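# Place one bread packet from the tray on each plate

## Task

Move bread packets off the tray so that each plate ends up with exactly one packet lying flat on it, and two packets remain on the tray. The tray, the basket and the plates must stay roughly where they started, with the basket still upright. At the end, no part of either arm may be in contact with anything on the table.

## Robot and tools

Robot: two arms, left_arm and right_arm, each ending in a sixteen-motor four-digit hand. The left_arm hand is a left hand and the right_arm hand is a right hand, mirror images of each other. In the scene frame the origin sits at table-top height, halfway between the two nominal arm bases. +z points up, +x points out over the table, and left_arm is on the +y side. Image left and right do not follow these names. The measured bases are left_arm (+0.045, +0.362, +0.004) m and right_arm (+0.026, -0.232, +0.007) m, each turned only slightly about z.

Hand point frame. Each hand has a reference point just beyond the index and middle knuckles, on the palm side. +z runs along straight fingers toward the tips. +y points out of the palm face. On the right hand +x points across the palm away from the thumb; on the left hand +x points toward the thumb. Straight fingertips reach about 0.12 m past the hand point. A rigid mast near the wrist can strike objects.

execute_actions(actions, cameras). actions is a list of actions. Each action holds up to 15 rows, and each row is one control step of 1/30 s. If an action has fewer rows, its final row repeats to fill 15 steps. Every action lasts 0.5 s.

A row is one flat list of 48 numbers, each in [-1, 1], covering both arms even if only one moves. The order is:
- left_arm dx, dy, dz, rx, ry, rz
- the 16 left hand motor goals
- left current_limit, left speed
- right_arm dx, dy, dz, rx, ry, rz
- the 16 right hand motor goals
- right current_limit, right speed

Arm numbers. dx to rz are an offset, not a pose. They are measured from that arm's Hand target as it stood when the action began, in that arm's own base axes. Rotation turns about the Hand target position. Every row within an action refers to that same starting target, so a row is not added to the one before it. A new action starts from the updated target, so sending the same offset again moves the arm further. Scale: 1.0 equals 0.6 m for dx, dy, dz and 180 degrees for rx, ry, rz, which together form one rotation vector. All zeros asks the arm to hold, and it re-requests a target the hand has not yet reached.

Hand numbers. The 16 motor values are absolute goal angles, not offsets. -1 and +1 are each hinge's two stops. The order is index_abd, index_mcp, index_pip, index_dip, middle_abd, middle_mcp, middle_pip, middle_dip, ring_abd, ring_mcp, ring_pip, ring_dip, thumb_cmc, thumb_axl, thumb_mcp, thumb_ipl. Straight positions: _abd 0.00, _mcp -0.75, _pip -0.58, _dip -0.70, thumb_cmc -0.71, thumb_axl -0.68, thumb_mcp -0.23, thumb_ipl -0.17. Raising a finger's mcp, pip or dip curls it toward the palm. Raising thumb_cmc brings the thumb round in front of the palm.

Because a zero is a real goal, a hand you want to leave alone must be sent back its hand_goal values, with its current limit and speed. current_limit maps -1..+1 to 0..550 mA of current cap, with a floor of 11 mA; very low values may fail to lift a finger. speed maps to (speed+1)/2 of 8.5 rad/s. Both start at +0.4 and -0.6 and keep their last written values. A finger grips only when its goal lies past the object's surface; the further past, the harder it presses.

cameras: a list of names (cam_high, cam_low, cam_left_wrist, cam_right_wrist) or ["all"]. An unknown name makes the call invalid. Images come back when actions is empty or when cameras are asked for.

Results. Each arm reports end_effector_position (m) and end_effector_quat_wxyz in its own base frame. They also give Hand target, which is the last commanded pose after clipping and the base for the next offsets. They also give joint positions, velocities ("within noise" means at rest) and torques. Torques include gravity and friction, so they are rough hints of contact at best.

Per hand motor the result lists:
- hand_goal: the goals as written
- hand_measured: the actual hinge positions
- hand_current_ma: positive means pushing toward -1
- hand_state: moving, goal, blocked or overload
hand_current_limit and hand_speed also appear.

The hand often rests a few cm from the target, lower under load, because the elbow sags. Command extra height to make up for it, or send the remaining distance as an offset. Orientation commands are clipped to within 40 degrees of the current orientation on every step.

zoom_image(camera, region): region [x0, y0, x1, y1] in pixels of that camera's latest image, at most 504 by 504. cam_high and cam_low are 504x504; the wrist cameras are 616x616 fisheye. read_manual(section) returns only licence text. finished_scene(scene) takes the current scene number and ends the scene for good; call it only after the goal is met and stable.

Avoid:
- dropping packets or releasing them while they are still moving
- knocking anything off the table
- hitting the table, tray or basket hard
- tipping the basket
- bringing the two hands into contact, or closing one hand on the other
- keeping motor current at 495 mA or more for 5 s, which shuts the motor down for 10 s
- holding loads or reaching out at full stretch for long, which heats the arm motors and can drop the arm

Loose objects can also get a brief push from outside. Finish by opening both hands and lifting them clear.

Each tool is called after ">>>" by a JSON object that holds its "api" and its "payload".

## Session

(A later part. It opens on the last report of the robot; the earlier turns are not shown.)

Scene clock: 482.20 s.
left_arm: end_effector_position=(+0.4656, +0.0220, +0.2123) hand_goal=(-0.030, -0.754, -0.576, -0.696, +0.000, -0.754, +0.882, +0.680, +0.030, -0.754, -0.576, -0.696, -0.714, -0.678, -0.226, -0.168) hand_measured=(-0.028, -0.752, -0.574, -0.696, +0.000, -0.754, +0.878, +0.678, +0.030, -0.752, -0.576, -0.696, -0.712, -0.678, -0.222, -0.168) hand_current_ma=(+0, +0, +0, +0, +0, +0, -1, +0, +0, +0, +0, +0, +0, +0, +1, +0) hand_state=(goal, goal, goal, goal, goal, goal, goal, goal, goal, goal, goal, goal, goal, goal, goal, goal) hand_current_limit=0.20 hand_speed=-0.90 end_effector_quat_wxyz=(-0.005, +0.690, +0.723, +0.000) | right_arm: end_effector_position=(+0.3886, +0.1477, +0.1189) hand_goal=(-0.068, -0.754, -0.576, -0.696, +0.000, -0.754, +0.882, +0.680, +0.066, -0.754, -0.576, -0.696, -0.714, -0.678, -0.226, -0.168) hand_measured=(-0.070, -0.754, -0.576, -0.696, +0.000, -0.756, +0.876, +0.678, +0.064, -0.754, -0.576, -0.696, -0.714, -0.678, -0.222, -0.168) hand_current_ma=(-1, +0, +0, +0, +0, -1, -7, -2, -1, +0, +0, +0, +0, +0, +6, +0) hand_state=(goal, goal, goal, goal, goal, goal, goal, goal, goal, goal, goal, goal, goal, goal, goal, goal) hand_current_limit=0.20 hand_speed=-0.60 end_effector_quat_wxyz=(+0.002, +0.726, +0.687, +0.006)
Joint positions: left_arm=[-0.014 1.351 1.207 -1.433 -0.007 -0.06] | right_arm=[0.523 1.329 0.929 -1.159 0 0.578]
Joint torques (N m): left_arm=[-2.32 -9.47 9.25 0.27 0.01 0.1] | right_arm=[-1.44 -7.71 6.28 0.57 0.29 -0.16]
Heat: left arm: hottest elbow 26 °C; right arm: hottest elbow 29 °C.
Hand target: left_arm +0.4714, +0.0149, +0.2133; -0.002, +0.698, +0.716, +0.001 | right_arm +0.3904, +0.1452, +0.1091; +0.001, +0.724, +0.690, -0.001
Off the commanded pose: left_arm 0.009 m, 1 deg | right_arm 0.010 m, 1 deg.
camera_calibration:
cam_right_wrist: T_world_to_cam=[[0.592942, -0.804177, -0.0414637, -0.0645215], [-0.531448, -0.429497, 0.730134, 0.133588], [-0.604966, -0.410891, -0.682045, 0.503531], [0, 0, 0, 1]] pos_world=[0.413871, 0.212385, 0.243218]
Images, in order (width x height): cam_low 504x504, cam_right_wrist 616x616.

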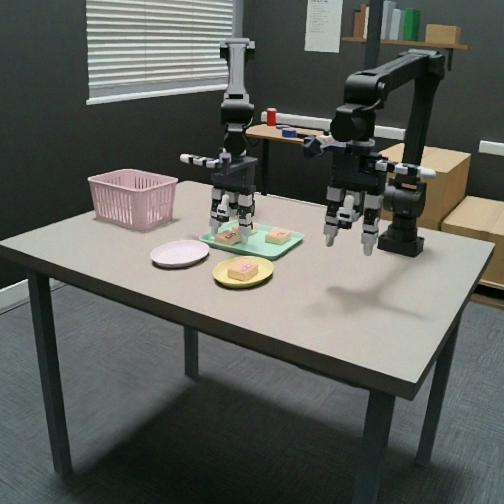

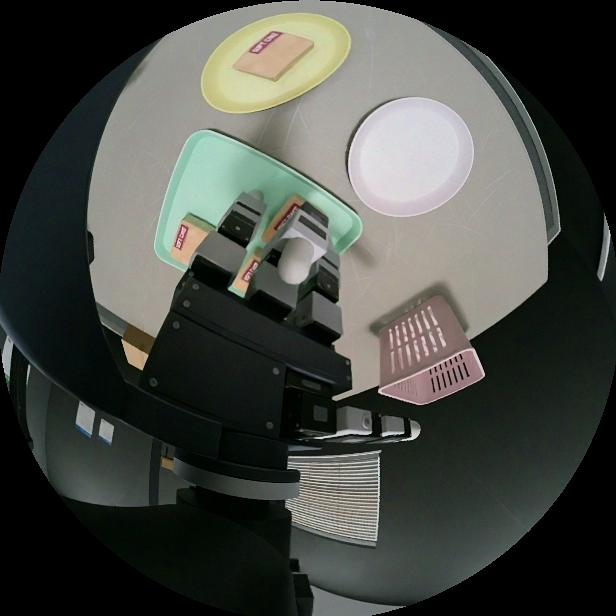

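>>> {"api": "execute_actions", "payload": {"actions": [[[0,0,0,0,0,0,-0.03,-0.754,-0.576,-0.696,0,-0.754,0.883,0.68,0.03,-0.754,-0.576,-0.696,-0.714,-0.678,-0.226,-0.168,0.2,-0.9,0,0,-0.01,0,0,0,-0.067,-0.754,-0.576,-0.696,0,-0.754,0.883,0.68,0.067,-0.754,-0.576,-0.696,-0.714,-0.678,-0.226,-0.168,0.2,-0.6]],[[0,0,0,0,0,0,-0.03,-0.754,-0.576,-0.696,0,-0.754,0.883,0.68,0.03,-0.754,-0.576,-0.696,-0.714,-0.678,-0.226,-0.168,0.2,-0.9,0,0,0,0,0,0,0.1,-0.754,-0.576,-0.696,0,-0.754,0.883,0.68,-0.1,-0.754,-0.576,-0.696,-0.714,-0.678,-0.226,-0.168,0.2,-0.85]],[[0,0,0,0,0,0,-0.03,-0.754,-0.576,-0.696,0,-0.754,0.883,0.68,0.03,-0.754,-0.576,-0.696,-0.714,-0.678,-0.226,-0.168,0.2,-0.9,0,0,0,0,0,0,0.2,-0.754,-0.576,-0.696,0,-0.754,0.883,0.68,-0.2,-0.754,-0.576,-0.696,-0.714,-0.678,-0.226,-0.168,0.2,-0.85]]], "cameras": ["cam_low","cam_right_wrist"]}}

>>> {"api": "zoom_image", "payload": {"camera": "cam_low", "region": [190, 160, 310, 280]}}

>>> {"api": "zoom_image", "payload": {"camera": "cam_right_wrist", "region": [140, 120, 360, 340]}}

Scene clock: 495.23 s.
left_arm: end_effector_position=(+0.4656, +0.0220, +0.2123) hand_goal=(-0.030, -0.754, -0.576, -0.696, +0.000, -0.754, +0.882, +0.680, +0.030, -0.754, -0.576, -0.696, -0.714, -0.678, -0.226, -0.168) hand_measured=(-0.028, -0.752, -0.574, -0.696, +0.000, -0.754, +0.878, +0.678, +0.030, -0.752, -0.576, -0.696, -0.712, -0.678, -0.222, -0.168) hand_current_ma=(+0, +0, +0, +0, +0, +0, -1, +0, +0, +0, +0, +0, +0, +0, +1, +0) hand_state=(goal, goal, goal, goal, goal, goal, goal, goal, goal, goal, goal, goal, goal, goal, goal, goal) hand_current_limit=0.20 hand_speed=-0.90 end_effector_quat_wxyz=(-0.005, +0.690, +0.723, +0.000) | right_arm: end_effector_position=(+0.3895, +0.1479, +0.1142) hand_goal=(+0.200, -0.754, -0.576, -0.696, +0.000, -0.754, +0.882, +0.680, -0.200, -0.754, -0.576, -0.696, -0.714, -0.678, -0.226, -0.168) hand_measured=(+0.028, -0.754, -0.576, -0.696, +0.000, -0.756, +0.876, +0.678, -0.050, -0.754, -0.576, -0.696, -0.714, -0.678, -0.222, -0.168) hand_current_ma=(-330, +0, +0, +0, +0, -1, -7, -2, +330, +0, +0, +0, +0, +0, +6, +0) hand_state=(blocked, goal, goal, goal, goal, goal, goal, goal, blocked, goal, goal, goal, goal, goal, goal, goal) hand_current_limit=0.20 hand_speed=-0.85 end_effector_quat_wxyz=(+0.002, +0.726, +0.687, +0.008)
Joint positions: left_arm=[-0.014 1.351 1.207 -1.433 -0.007 -0.06] | right_arm=[0.522 1.334 0.919 -1.14 0.001 0.577]
Joint torques (N m): left_arm=[-2.49 -9.52 9.26 0.43 0.04 0.11] | right_arm=[-1.38 -7.59 6.13 0.53 0.26 -0.15]
Heat: left arm: hottest elbow 26 °C; right arm: hottest elbow 29 °C.
Hand target: left_arm +0.4714, +0.0149, +0.2133; -0.002, +0.698, +0.716, +0.001 | right_arm +0.3905, +0.1452, +0.1032; +0.001, +0.724, +0.690, -0.001
Off the commanded pose: left_arm 0.009 m, 1 deg | right_arm 0.011 m, 1 deg.
camera_calibration:
cam_right_wrist: T_world_to_cam=[[0.593081, -0.804135, -0.0402673, -0.0652147], [-0.534355, -0.430533, 0.727397, 0.139197], [-0.602262, -0.409888, -0.685035, 0.500124], [0, 0, 0, 1]] pos_world=[0.414264, 0.212482, 0.238725]
Images, in order (width x height): cam_low 504x504, cam_right_wrist 616x616.

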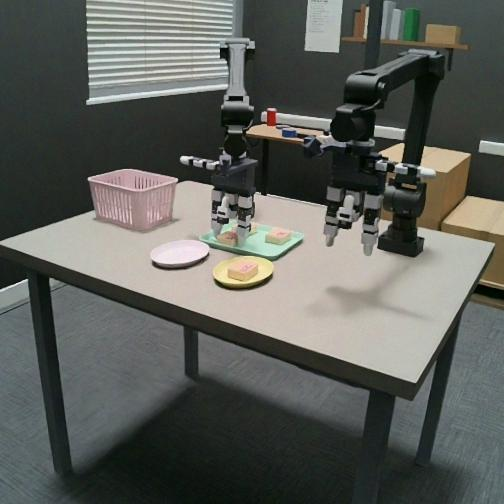

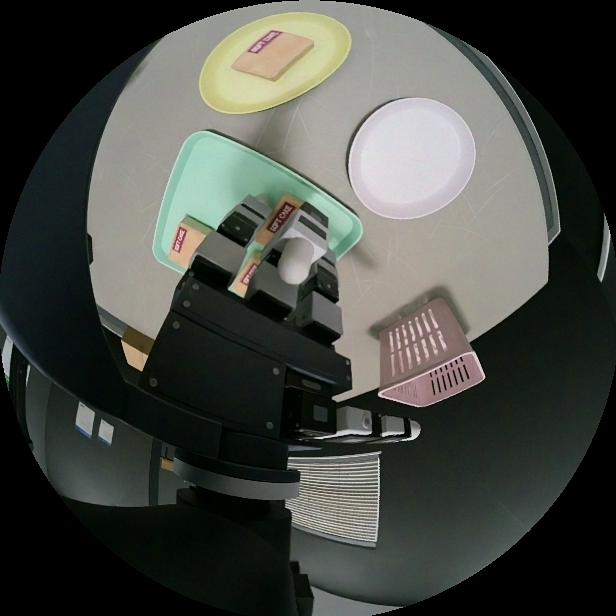

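Scaled by 4.200.

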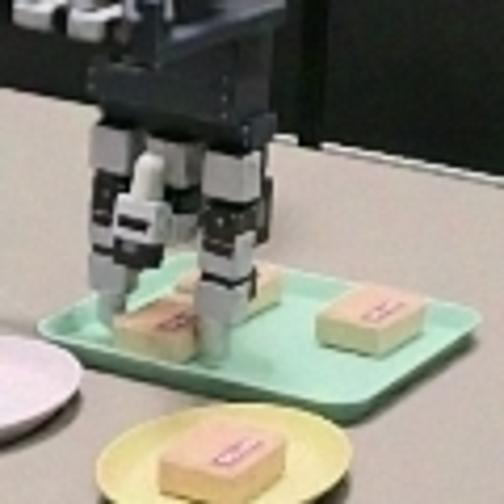

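Scaled by 2.291 from the camera's 616x616 image, which has a finer 880x880 frame.

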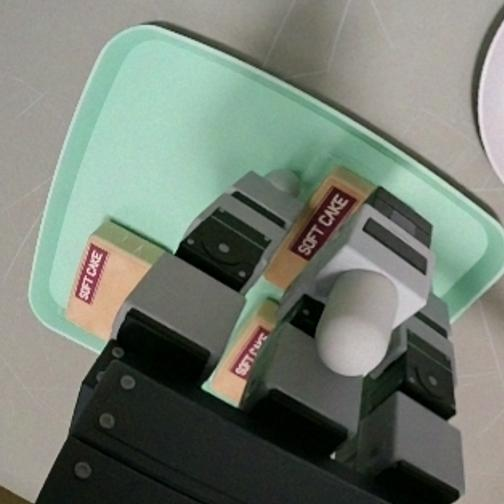

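>>> {"api": "execute_actions", "payload": {"actions": [[[0,0,0,0,0,0,-0.03,-0.754,-0.576,-0.696,0,-0.754,0.883,0.68,0.03,-0.754,-0.576,-0.696,-0.714,-0.678,-0.226,-0.168,0.2,-0.9,0,0,0.07,0,0,0,0.2,-0.754,-0.576,-0.696,0,-0.754,0.883,0.68,-0.2,-0.754,-0.576,-0.696,-0.714,-0.678,-0.226,-0.168,0.2,-0.85]],[[0,0,0,0,0,0,-0.03,-0.754,-0.576,-0.696,0,-0.754,0.883,0.68,0.03,-0.754,-0.576,-0.696,-0.714,-0.678,-0.226,-0.168,0.2,-0.9,0.02,0,0.05,0,0,0,0.2,-0.754,-0.576,-0.696,0,-0.754,0.883,0.68,-0.2,-0.754,-0.576,-0.696,-0.714,-0.678,-0.226,-0.168,0.2,-0.85]],[[0,0,0,0,0,0,-0.03,-0.754,-0.576,-0.696,0,-0.754,0.883,0.68,0.03,-0.754,-0.576,-0.696,-0.714,-0.678,-0.226,-0.168,0.2,-0.9,0.13,-0.037,0,0,0,0,0.2,-0.754,-0.576,-0.696,0,-0.754,0.883,0.68,-0.2,-0.754,-0.576,-0.696,-0.714,-0.678,-0.226,-0.168,0.2,-0.85]],[[0,0,0,0,0,0,-0.03,-0.754,-0.576,-0.696,0,-0.754,0.883,0.68,0.03,-0.754,-0.576,-0.696,-0.714,-0.678,-0.226,-0.168,0.2,-0.9,0.127,-0.037,0,0,0,0,0.2,-0.754,-0.576,-0.696,0,-0.754,0.883,0.68,-0.2,-0.754,-0.576,-0.696,-0.714,-0.678,-0.226,-0.168,0.2,-0.85]]], "cameras": ["all"]}}

>>> {"api": "zoom_image", "payload": {"camera": "cam_low", "region": [140, 160, 280, 300]}}

Scene clock: 510.47 s.
left_arm: end_effector_position=(+0.4656, +0.0220, +0.2123) hand_goal=(-0.030, -0.754, -0.576, -0.696, +0.000, -0.754, +0.882, +0.680, +0.030, -0.754, -0.576, -0.696, -0.714, -0.678, -0.226, -0.168) hand_measured=(-0.028, -0.752, -0.574, -0.696, +0.000, -0.754, +0.878, +0.678, +0.030, -0.752, -0.576, -0.696, -0.712, -0.678, -0.222, -0.168) hand_current_ma=(+0, +0, +0, +0, +0, +0, -1, +0, +0, +0, +0, +0, +0, +0, +1, +0) hand_state=(goal, goal, goal, goal, goal, goal, goal, goal, goal, goal, goal, goal, goal, goal, goal, goal) hand_current_limit=0.20 hand_speed=-0.90 end_effector_quat_wxyz=(-0.005, +0.690, +0.723, +0.000) | right_arm: end_effector_position=(+0.5484, +0.0928, +0.1655) hand_goal=(+0.200, -0.754, -0.576, -0.696, +0.000, -0.754, +0.882, +0.680, -0.200, -0.754, -0.576, -0.696, -0.714, -0.678, -0.226, -0.168) hand_measured=(+0.028, -0.752, -0.576, -0.696, +0.000, -0.754, +0.876, +0.678, -0.052, -0.748, -0.574, -0.696, -0.714, -0.678, -0.222, -0.168) hand_current_ma=(-330, +2, -1, +0, +0, -1, -7, -2, +330, +8, +1, +0, +0, +0, +7, +0) hand_state=(blocked, goal, goal, goal, goal, goal, goal, goal, blocked, goal, goal, goal, goal, goal, goal, goal) hand_current_limit=0.20 hand_speed=-0.85 end_effector_quat_wxyz=(-0.002, +0.732, +0.681, -0.008)
Joint positions: left_arm=[-0.014 1.351 1.207 -1.433 -0.007 -0.06] | right_arm=[0.258 1.634 1.396 -1.348 0.004 0.329]
Joint torques (N m): left_arm=[-1.73 -9.41 9.37 0.64 0 0.07] | right_arm=[-0.38 -15.74 9.66 -0.42 0.17 -0.13]
Heat: left arm: hottest elbow 26 °C; right arm: hottest elbow 30 °C.
Hand target: left_arm +0.4714, +0.0149, +0.2133; -0.002, +0.698, +0.716, +0.001 | right_arm +0.5567, +0.1008, +0.1753; +0.001, +0.724, +0.690, -0.001
Off the commanded pose: left_arm 0.009 m, 1 deg | right_arm 0.015 m, 2 deg.
camera_calibration:
cam_left_wrist: T_world_to_cam=[[-0.542806, -0.839842, -0.00531787, 0.233171], [-0.532897, 0.339514, 0.775081, 0.0199435], [-0.64914, 0.423552, -0.631839, 0.550235], [0, 0, 0, 1]] pos_world=[0.494374, -0.0439972, 0.333442]
cam_right_wrist: T_world_to_cam=[[0.578629, -0.814341, -0.0451324, -0.192064], [-0.520137, -0.411075, 0.748649, 0.149942], [-0.628208, -0.409715, -0.661429, 0.618643], [0, 0, 0, 1]] pos_world=[0.577761, 0.158699, 0.288266]

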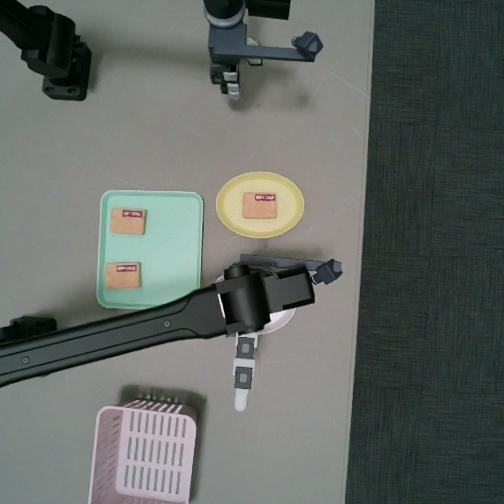

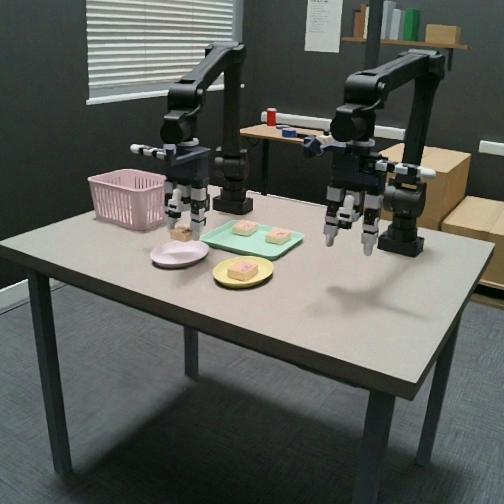

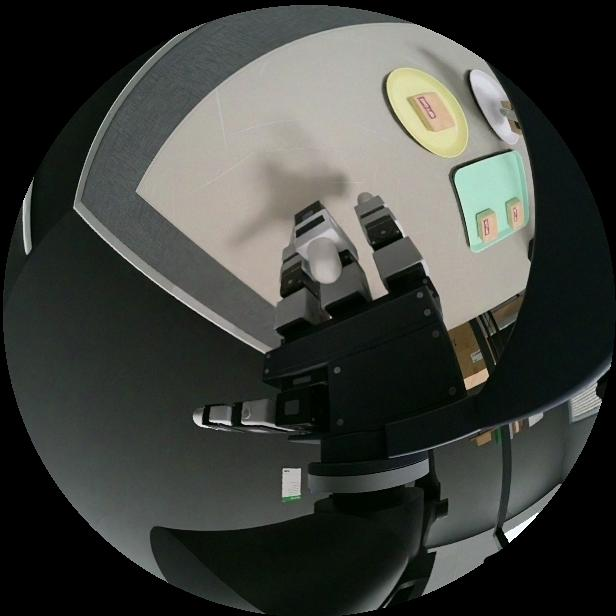

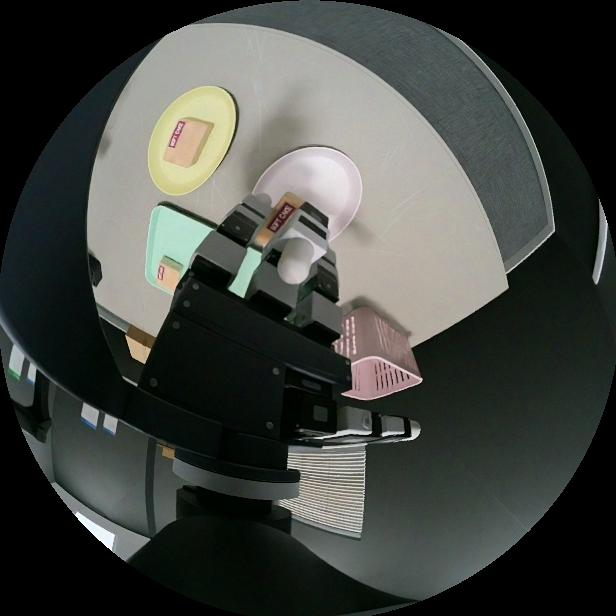

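Scaled by 3.600.

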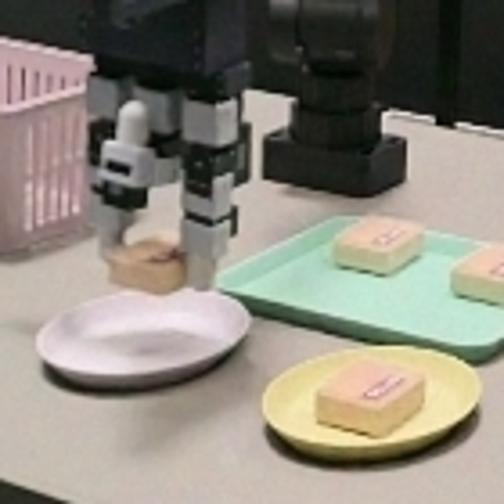

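>>> {"api": "execute_actions", "payload": {"actions": [[[0,0,0,0,0,0,-0.03,-0.754,-0.576,-0.696,0,-0.754,0.883,0.68,0.03,-0.754,-0.576,-0.696,-0.714,-0.678,-0.226,-0.168,0.2,-0.9,0,0,-0.045,0,0,0,0.2,-0.754,-0.576,-0.696,0,-0.754,0.883,0.68,-0.2,-0.754,-0.576,-0.696,-0.714,-0.678,-0.226,-0.168,0.2,-0.85]],[[0,0,0,0,0,0,-0.03,-0.754,-0.576,-0.696,0,-0.754,0.883,0.68,0.03,-0.754,-0.576,-0.696,-0.714,-0.678,-0.226,-0.168,0.2,-0.9,0,0,-0.04,0,0,0,0.2,-0.754,-0.576,-0.696,0,-0.754,0.883,0.68,-0.2,-0.754,-0.576,-0.696,-0.714,-0.678,-0.226,-0.168,0.2,-0.85]]], "cameras": ["all"]}}

>>> {"api": "zoom_image", "payload": {"camera": "cam_low", "region": [130, 170, 250, 290]}}

Scene clock: 549.80 s.
left_arm: end_effector_position=(+0.4656, +0.0220, +0.2123) hand_goal=(-0.030, -0.754, -0.576, -0.696, +0.000, -0.754, +0.882, +0.680, +0.030, -0.754, -0.576, -0.696, -0.714, -0.678, -0.226, -0.168) hand_measured=(-0.028, -0.752, -0.574, -0.696, +0.000, -0.754, +0.878, +0.678, +0.030, -0.752, -0.576, -0.696, -0.712, -0.678, -0.222, -0.168) hand_current_ma=(+0, +0, +0, +0, +0, +0, -1, +0, +0, +0, +0, +0, +0, +0, +1, +0) hand_state=(goal, goal, goal, goal, goal, goal, goal, goal, goal, goal, goal, goal, goal, goal, goal, goal) hand_current_limit=0.20 hand_speed=-0.90 end_effector_quat_wxyz=(-0.005, +0.690, +0.723, +0.000) | right_arm: end_effector_position=(+0.5554, +0.0947, +0.1326) hand_goal=(+0.200, -0.754, -0.576, -0.696, +0.000, -0.754, +0.882, +0.680, -0.200, -0.754, -0.576, -0.696, -0.714, -0.678, -0.226, -0.168) hand_measured=(+0.028, -0.754, -0.578, -0.696, +0.000, -0.756, +0.876, +0.678, -0.052, -0.750, -0.574, -0.696, -0.714, -0.678, -0.222, -0.168) hand_current_ma=(-330, +0, -1, +0, +0, -1, -7, -2, +330, +4, +1, +0, +0, +0, +7, +0) hand_state=(blocked, goal, goal, goal, goal, goal, goal, goal, blocked, goal, goal, goal, goal, goal, goal, goal) hand_current_limit=0.20 hand_speed=-0.85 end_effector_quat_wxyz=(+0.003, +0.732, +0.682, +0.002)
Joint positions: left_arm=[-0.014 1.351 1.207 -1.433 -0.007 -0.06] | right_arm=[0.258 1.664 1.339 -1.24 0.004 0.329]
Joint torques (N m): left_arm=[-2.49 -10.11 9.39 0.46 0 0.01] | right_arm=[-0.26 -15.33 6.93 0.46 0.16 -0.15]
Heat: left arm: hottest elbow 26 °C; right arm: hottest elbow 35 °C.
Hand target: left_arm +0.4714, +0.0149, +0.2133; -0.002, +0.698, +0.716, +0.001 | right_arm +0.5567, +0.1008, +0.1243; +0.001, +0.724, +0.690, -0.001
Off the commanded pose: left_arm 0.009 m, 1 deg | right_arm 0.010 m, 1 deg.
camera_calibration:
cam_left_wrist: T_world_to_cam=[[-0.542806, -0.839842, -0.00531787, 0.233171], [-0.532897, 0.339514, 0.775081, 0.0199435], [-0.64914, 0.423552, -0.631839, 0.550235], [0, 0, 0, 1]] pos_world=[0.494374, -0.0439972, 0.333442]
cam_right_wrist: T_world_to_cam=[[0.580079, -0.813697, -0.0374777, -0.19797], [-0.535434, -0.415573, 0.735261, 0.18969], [-0.613855, -0.406443, -0.676747, 0.595771], [0, 0, 0, 1]] pos_world=[0.582121, 0.159889, 0.256295]

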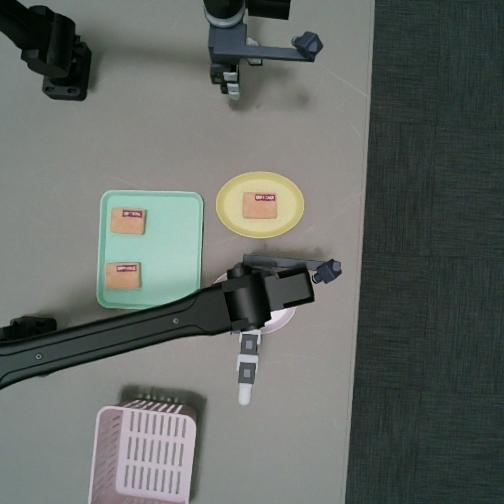

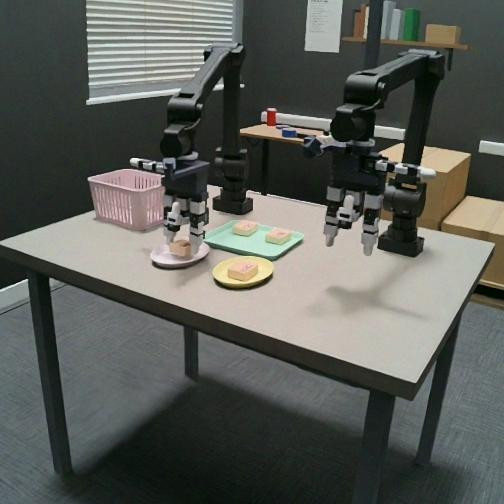

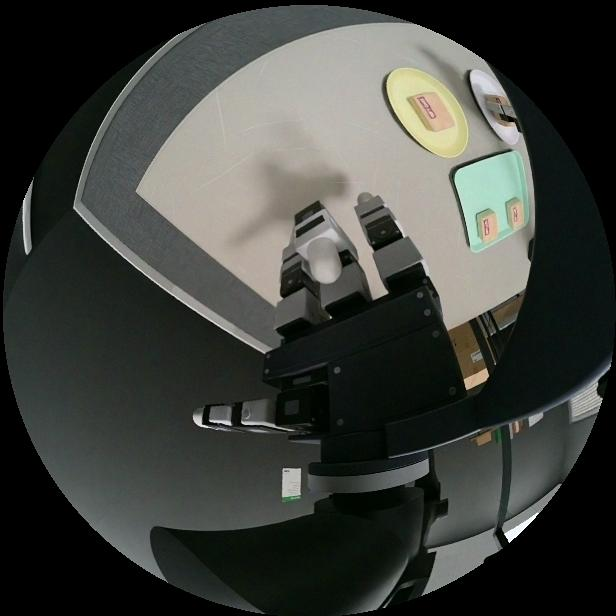

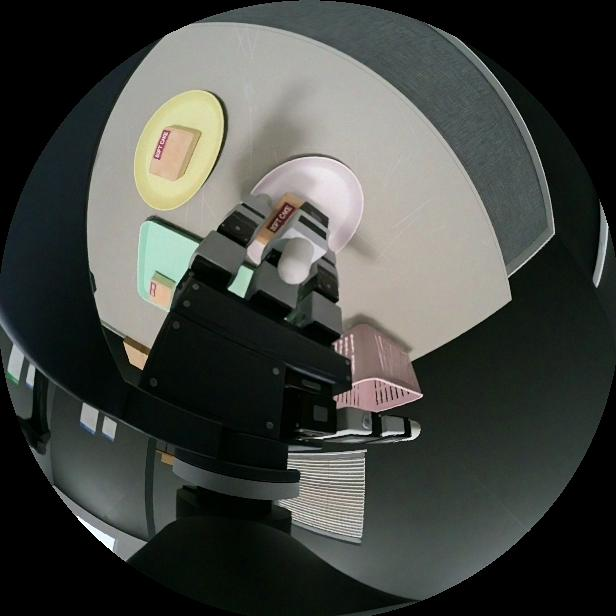

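Scaled by 4.200.

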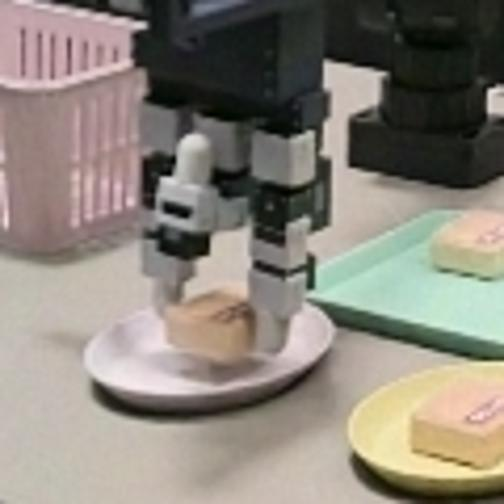

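>>> {"api": "execute_actions", "payload": {"actions": [[[0,0,0,0,0,0,-0.03,-0.754,-0.576,-0.696,0,-0.754,0.883,0.68,0.03,-0.754,-0.576,-0.696,-0.714,-0.678,-0.226,-0.168,0.2,-0.9,0,0,-0.016,0,0,0,0.2,-0.754,-0.576,-0.696,0,-0.754,0.883,0.68,-0.2,-0.754,-0.576,-0.696,-0.714,-0.678,-0.226,-0.168,0.2,-0.85]]], "cameras": ["cam_low"]}}

>>> {"api": "zoom_image", "payload": {"camera": "cam_low", "region": [130, 170, 250, 290]}}

Scene clock: 556.20 s.
left_arm: end_effector_position=(+0.4656, +0.0220, +0.2123) hand_goal=(-0.030, -0.754, -0.576, -0.696, +0.000, -0.754, +0.882, +0.680, +0.030, -0.754, -0.576, -0.696, -0.714, -0.678, -0.226, -0.168) hand_measured=(-0.028, -0.752, -0.574, -0.696, +0.000, -0.754, +0.878, +0.678, +0.030, -0.752, -0.576, -0.696, -0.712, -0.678, -0.222, -0.168) hand_current_ma=(+0, +0, +0, +0, +0, +0, -1, +0, +0, +0, +0, +0, +0, +0, +1, +0) hand_state=(goal, goal, goal, goal, goal, goal, goal, goal, goal, goal, goal, goal, goal, goal, goal, goal) hand_current_limit=0.20 hand_speed=-0.90 end_effector_quat_wxyz=(-0.005, +0.690, +0.723, +0.000) | right_arm: end_effector_position=(+0.5569, +0.0951, +0.1289) hand_goal=(+0.200, -0.754, -0.576, -0.696, +0.000, -0.754, +0.882, +0.680, -0.200, -0.754, -0.576, -0.696, -0.714, -0.678, -0.226, -0.168) hand_measured=(+0.028, -0.754, -0.578, -0.696, +0.000, -0.756, +0.876, +0.678, -0.052, -0.750, -0.574, -0.696, -0.714, -0.678, -0.222, -0.168) hand_current_ma=(-330, +0, -1, +0, +0, -1, -7, -2, +330, +4, +1, +0, +0, +0, +7, +0) hand_state=(blocked, goal, goal, goal, goal, goal, goal, goal, blocked, goal, goal, goal, goal, goal, goal, goal) hand_current_limit=0.20 hand_speed=-0.85 end_effector_quat_wxyz=(+0.006, +0.732, +0.682, +0.007)
Joint positions: left_arm=[-0.014 1.351 1.207 -1.433 -0.007 -0.06] | right_arm=[0.258 1.664 1.328 -1.217 0.004 0.329]
Joint torques (N m): left_arm=[-1.96 -9.35 9.33 0.73 0.01 0.05] | right_arm=[-0.26 -14.68 6.56 0.51 0.16 -0.15]
Heat: left arm: hottest elbow 26 °C; right arm: hottest elbow 34 °C.
Hand target: left_arm +0.4714, +0.0149, +0.2133; -0.002, +0.698, +0.716, +0.001 | right_arm +0.5567, +0.1008, +0.1146; +0.001, +0.724, +0.690, -0.001
Off the commanded pose: left_arm 0.009 m, 1 deg | right_arm 0.015 m, 2 deg.
Images, in order (width x height): cam_low 504x504.

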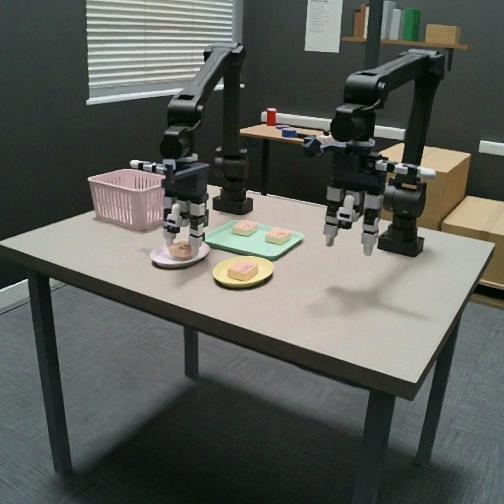

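Scaled by 4.200.

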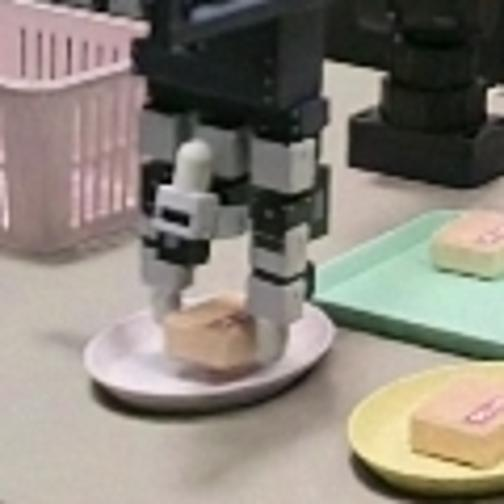

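>>> {"api": "execute_actions", "payload": {"actions": [[[0,0,0,0,0,0,-0.03,-0.754,-0.576,-0.696,0,-0.754,0.883,0.68,0.03,-0.754,-0.576,-0.696,-0.714,-0.678,-0.226,-0.168,0.2,-0.9,0,0,0.018,0,0,0,0.2,-0.754,-0.576,-0.696,0,-0.754,0.883,0.68,-0.2,-0.754,-0.576,-0.696,-0.714,-0.678,-0.226,-0.168,0.2,-0.85]],[[0,0,0,0,0,0,-0.03,-0.754,-0.576,-0.696,0,-0.754,0.883,0.68,0.03,-0.754,-0.576,-0.696,-0.714,-0.678,-0.226,-0.168,0.2,-0.9,0,0,0,0,0,0,-0.03,-0.754,-0.576,-0.696,0,-0.754,0.883,0.68,0.03,-0.754,-0.576,-0.696,-0.714,-0.678,-0.226,-0.168,0.2,-0.9]]], "cameras": ["cam_low"]}}

>>> {"api": "zoom_image", "payload": {"camera": "cam_low", "region": [130, 170, 250, 290]}}

Scene clock: 565.47 s.
left_arm: end_effector_position=(+0.4656, +0.0220, +0.2123) hand_goal=(-0.030, -0.754, -0.576, -0.696, +0.000, -0.754, +0.882, +0.680, +0.030, -0.754, -0.576, -0.696, -0.714, -0.678, -0.226, -0.168) hand_measured=(-0.028, -0.752, -0.574, -0.696, +0.000, -0.754, +0.878, +0.678, +0.030, -0.752, -0.576, -0.696, -0.712, -0.678, -0.222, -0.168) hand_current_ma=(+0, +0, +0, +0, +0, +0, -1, +0, +0, +0, +0, +0, +0, +0, +1, +0) hand_state=(goal, goal, goal, goal, goal, goal, goal, goal, goal, goal, goal, goal, goal, goal, goal, goal) hand_current_limit=0.20 hand_speed=-0.90 end_effector_quat_wxyz=(-0.005, +0.690, +0.723, +0.000) | right_arm: end_effector_position=(+0.5554, +0.0947, +0.1284) hand_goal=(-0.030, -0.754, -0.576, -0.696, +0.000, -0.754, +0.882, +0.680, +0.030, -0.754, -0.576, -0.696, -0.714, -0.678, -0.226, -0.168) hand_measured=(-0.026, -0.754, -0.578, -0.696, +0.000, -0.756, +0.876, +0.678, +0.028, -0.750, -0.574, -0.696, -0.714, -0.678, -0.222, -0.168) hand_current_ma=(+3, +0, -1, +0, +0, -1, -7, -2, -2, +4, +1, +0, +0, +0, +7, +0) hand_state=(goal, goal, goal, goal, goal, goal, goal, goal, goal, goal, goal, goal, goal, goal, goal, goal) hand_current_limit=0.20 hand_speed=-0.90 end_effector_quat_wxyz=(+0.004, +0.732, +0.682, +0.004)
Joint positions: left_arm=[-0.014 1.351 1.207 -1.433 -0.007 -0.06] | right_arm=[0.258 1.664 1.328 -1.223 0.004 0.329]
Joint torques (N m): left_arm=[-1.14 -9 9.37 0.62 0.07 0.06] | right_arm=[-0.26 -15.5 7.9 -0.38 0.16 -0.15]
Heat: left arm: hottest elbow 26 °C; right arm: hottest elbow 33 °C.
Hand target: left_arm +0.4714, +0.0149, +0.2133; -0.002, +0.698, +0.716, +0.001 | right_arm +0.5567, +0.1008, +0.1254; +0.001, +0.724, +0.690, -0.001
Off the commanded pose: left_arm 0.009 m, 1 deg | right_arm 0.007 m, 1 deg.
Images, in order (width x height): cam_low 504x504.

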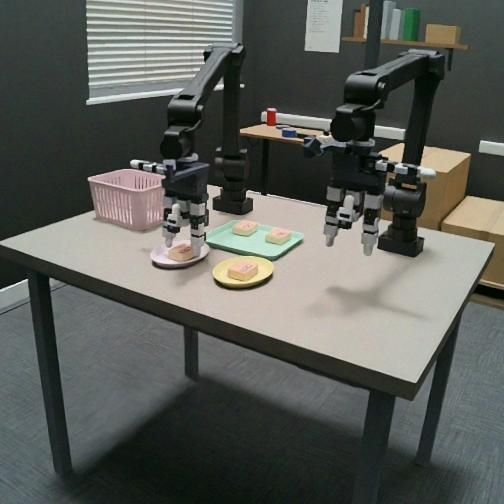

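Scaled by 4.200.

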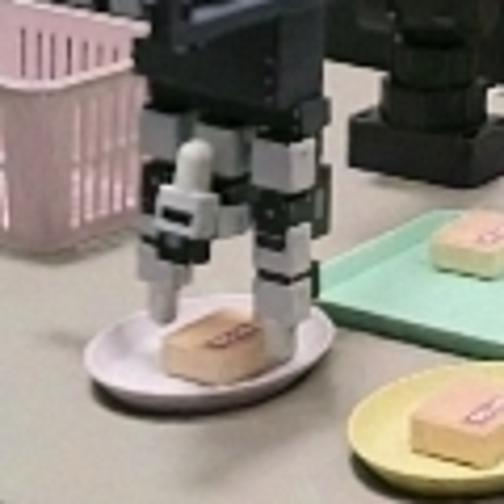

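>>> {"api": "execute_actions", "payload": {"actions": [[[0,0,0,0,0,0,-0.03,-0.754,-0.576,-0.696,0,-0.754,0.883,0.68,0.03,-0.754,-0.576,-0.696,-0.714,-0.678,-0.226,-0.168,0.2,-0.9,0,0,0.1,0,0,0,-0.03,-0.754,-0.576,-0.696,0,-0.754,0.883,0.68,0.03,-0.754,-0.576,-0.696,-0.714,-0.678,-0.226,-0.168,0.2,-0.9]],[[0,0,0,0,0,0,-0.03,-0.754,-0.576,-0.696,0,-0.754,0.883,0.68,0.03,-0.754,-0.576,-0.696,-0.714,-0.678,-0.226,-0.168,0.2,-0.9,-0.02,-0.05,0.1,0,0,0,-0.03,-0.754,-0.576,-0.696,0,-0.754,0.883,0.68,0.03,-0.754,-0.576,-0.696,-0.714,-0.678,-0.226,-0.168,0.2,-0.9]]], "cameras": ["all"]}}

Scene clock: 572.87 s.
left_arm: end_effector_position=(+0.4656, +0.0220, +0.2123) hand_goal=(-0.030, -0.754, -0.576, -0.696, +0.000, -0.754, +0.882, +0.680, +0.030, -0.754, -0.576, -0.696, -0.714, -0.678, -0.226, -0.168) hand_measured=(-0.028, -0.752, -0.574, -0.696, +0.000, -0.754, +0.878, +0.678, +0.030, -0.752, -0.576, -0.696, -0.712, -0.678, -0.222, -0.168) hand_current_ma=(+0, +0, +0, +0, +0, +0, -1, +0, +0, +0, +0, +0, +0, +0, +1, +0) hand_state=(goal, goal, goal, goal, goal, goal, goal, goal, goal, goal, goal, goal, goal, goal, goal, goal) hand_current_limit=0.20 hand_speed=-0.90 end_effector_quat_wxyz=(-0.005, +0.690, +0.723, +0.000) | right_arm: end_effector_position=(+0.5363, +0.0675, +0.2410) hand_goal=(-0.030, -0.754, -0.576, -0.696, +0.000, -0.754, +0.882, +0.680, +0.030, -0.754, -0.576, -0.696, -0.714, -0.678, -0.226, -0.168) hand_measured=(-0.026, -0.752, -0.576, -0.696, +0.000, -0.754, +0.876, +0.678, +0.028, -0.750, -0.574, -0.696, -0.714, -0.678, -0.220, -0.168) hand_current_ma=(+2, +3, +0, +0, +0, +0, -7, -2, -1, +3, +1, +0, +1, +0, +8, +0) hand_state=(goal, goal, goal, goal, goal, goal, goal, goal, goal, goal, goal, goal, goal, goal, goal, goal) hand_current_limit=0.20 hand_speed=-0.90 end_effector_quat_wxyz=(+0.000, +0.730, +0.684, -0.003)
Joint positions: left_arm=[-0.014 1.351 1.207 -1.433 -0.007 -0.06] | right_arm=[0.21 1.552 1.495 -1.518 0.003 0.275]
Joint torques (N m): left_arm=[-1.44 -9 9.25 0.44 0.03 0.07] | right_arm=[-1.14 -13.57 9.87 -0.43 0.19 -0.14]
Heat: left arm: hottest elbow 26 °C; right arm: hottest elbow 33 °C.
Hand target: left_arm +0.4714, +0.0149, +0.2133; -0.002, +0.698, +0.716, +0.001 | right_arm +0.5446, +0.0708, +0.2453; +0.001, +0.724, +0.690, -0.001
Off the commanded pose: left_arm 0.009 m, 1 deg | right_arm 0.010 m, 1 deg.
camera_calibration:
cam_left_wrist: T_world_to_cam=[[-0.542806, -0.839842, -0.00531787, 0.233171], [-0.532897, 0.339514, 0.775081, 0.0199435], [-0.64914, 0.423552, -0.631839, 0.550235], [0, 0, 0, 1]] pos_world=[0.494374, -0.0439972, 0.333442]
cam_right_wrist: T_world_to_cam=[[0.584643, -0.8102, -0.0420526, -0.206536], [-0.525248, -0.417507, 0.741487, 0.0815819], [-0.61831, -0.411417, -0.669648, 0.647446], [0, 0, 0, 1]] pos_world=[0.563923, 0.133096, 0.364384]

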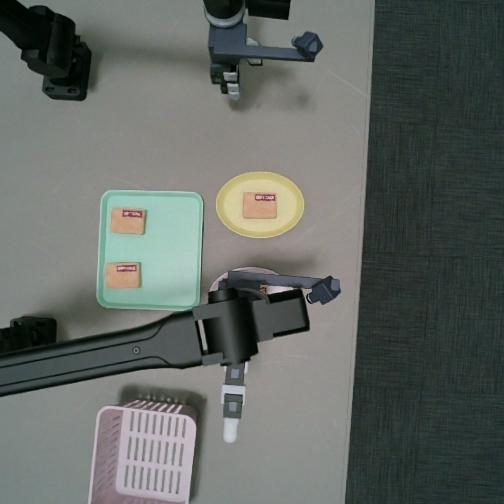

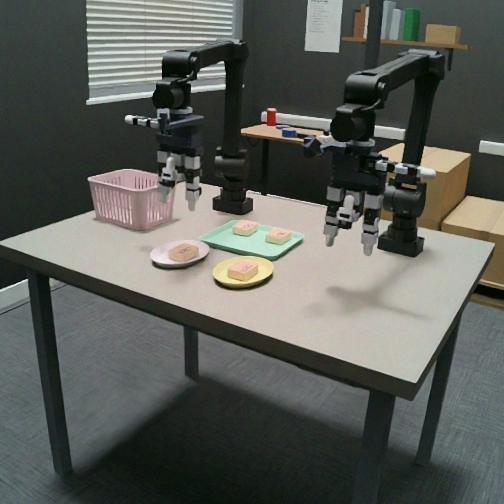

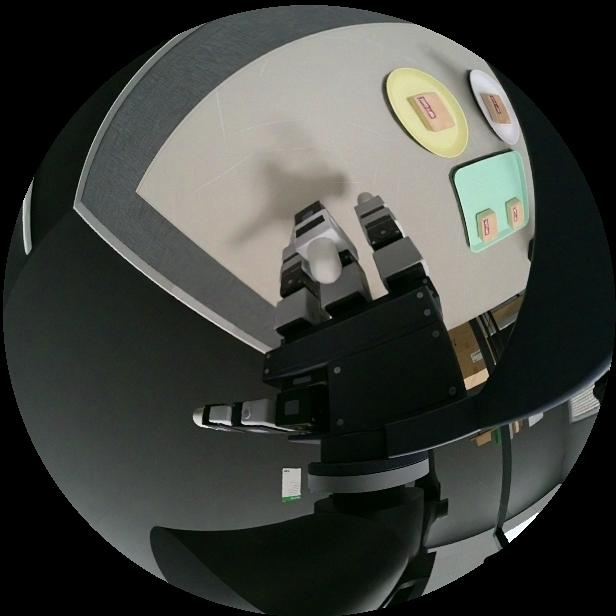

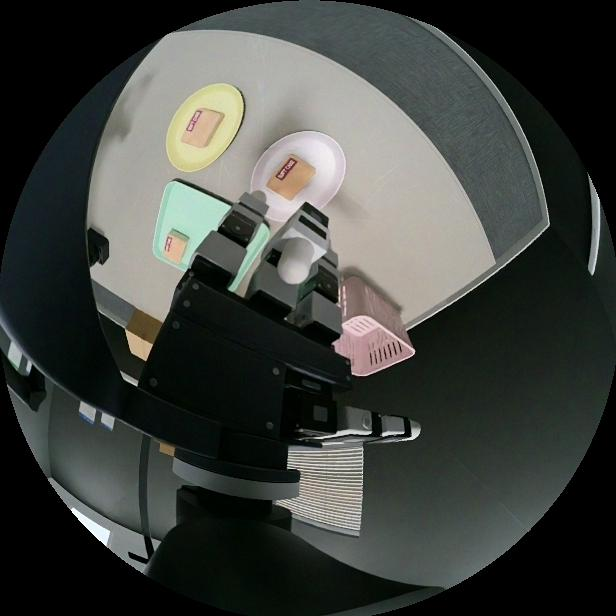

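>>> {"api": "finished_scene", "payload": {"scene": 1}}

The scene is finished: the task was done.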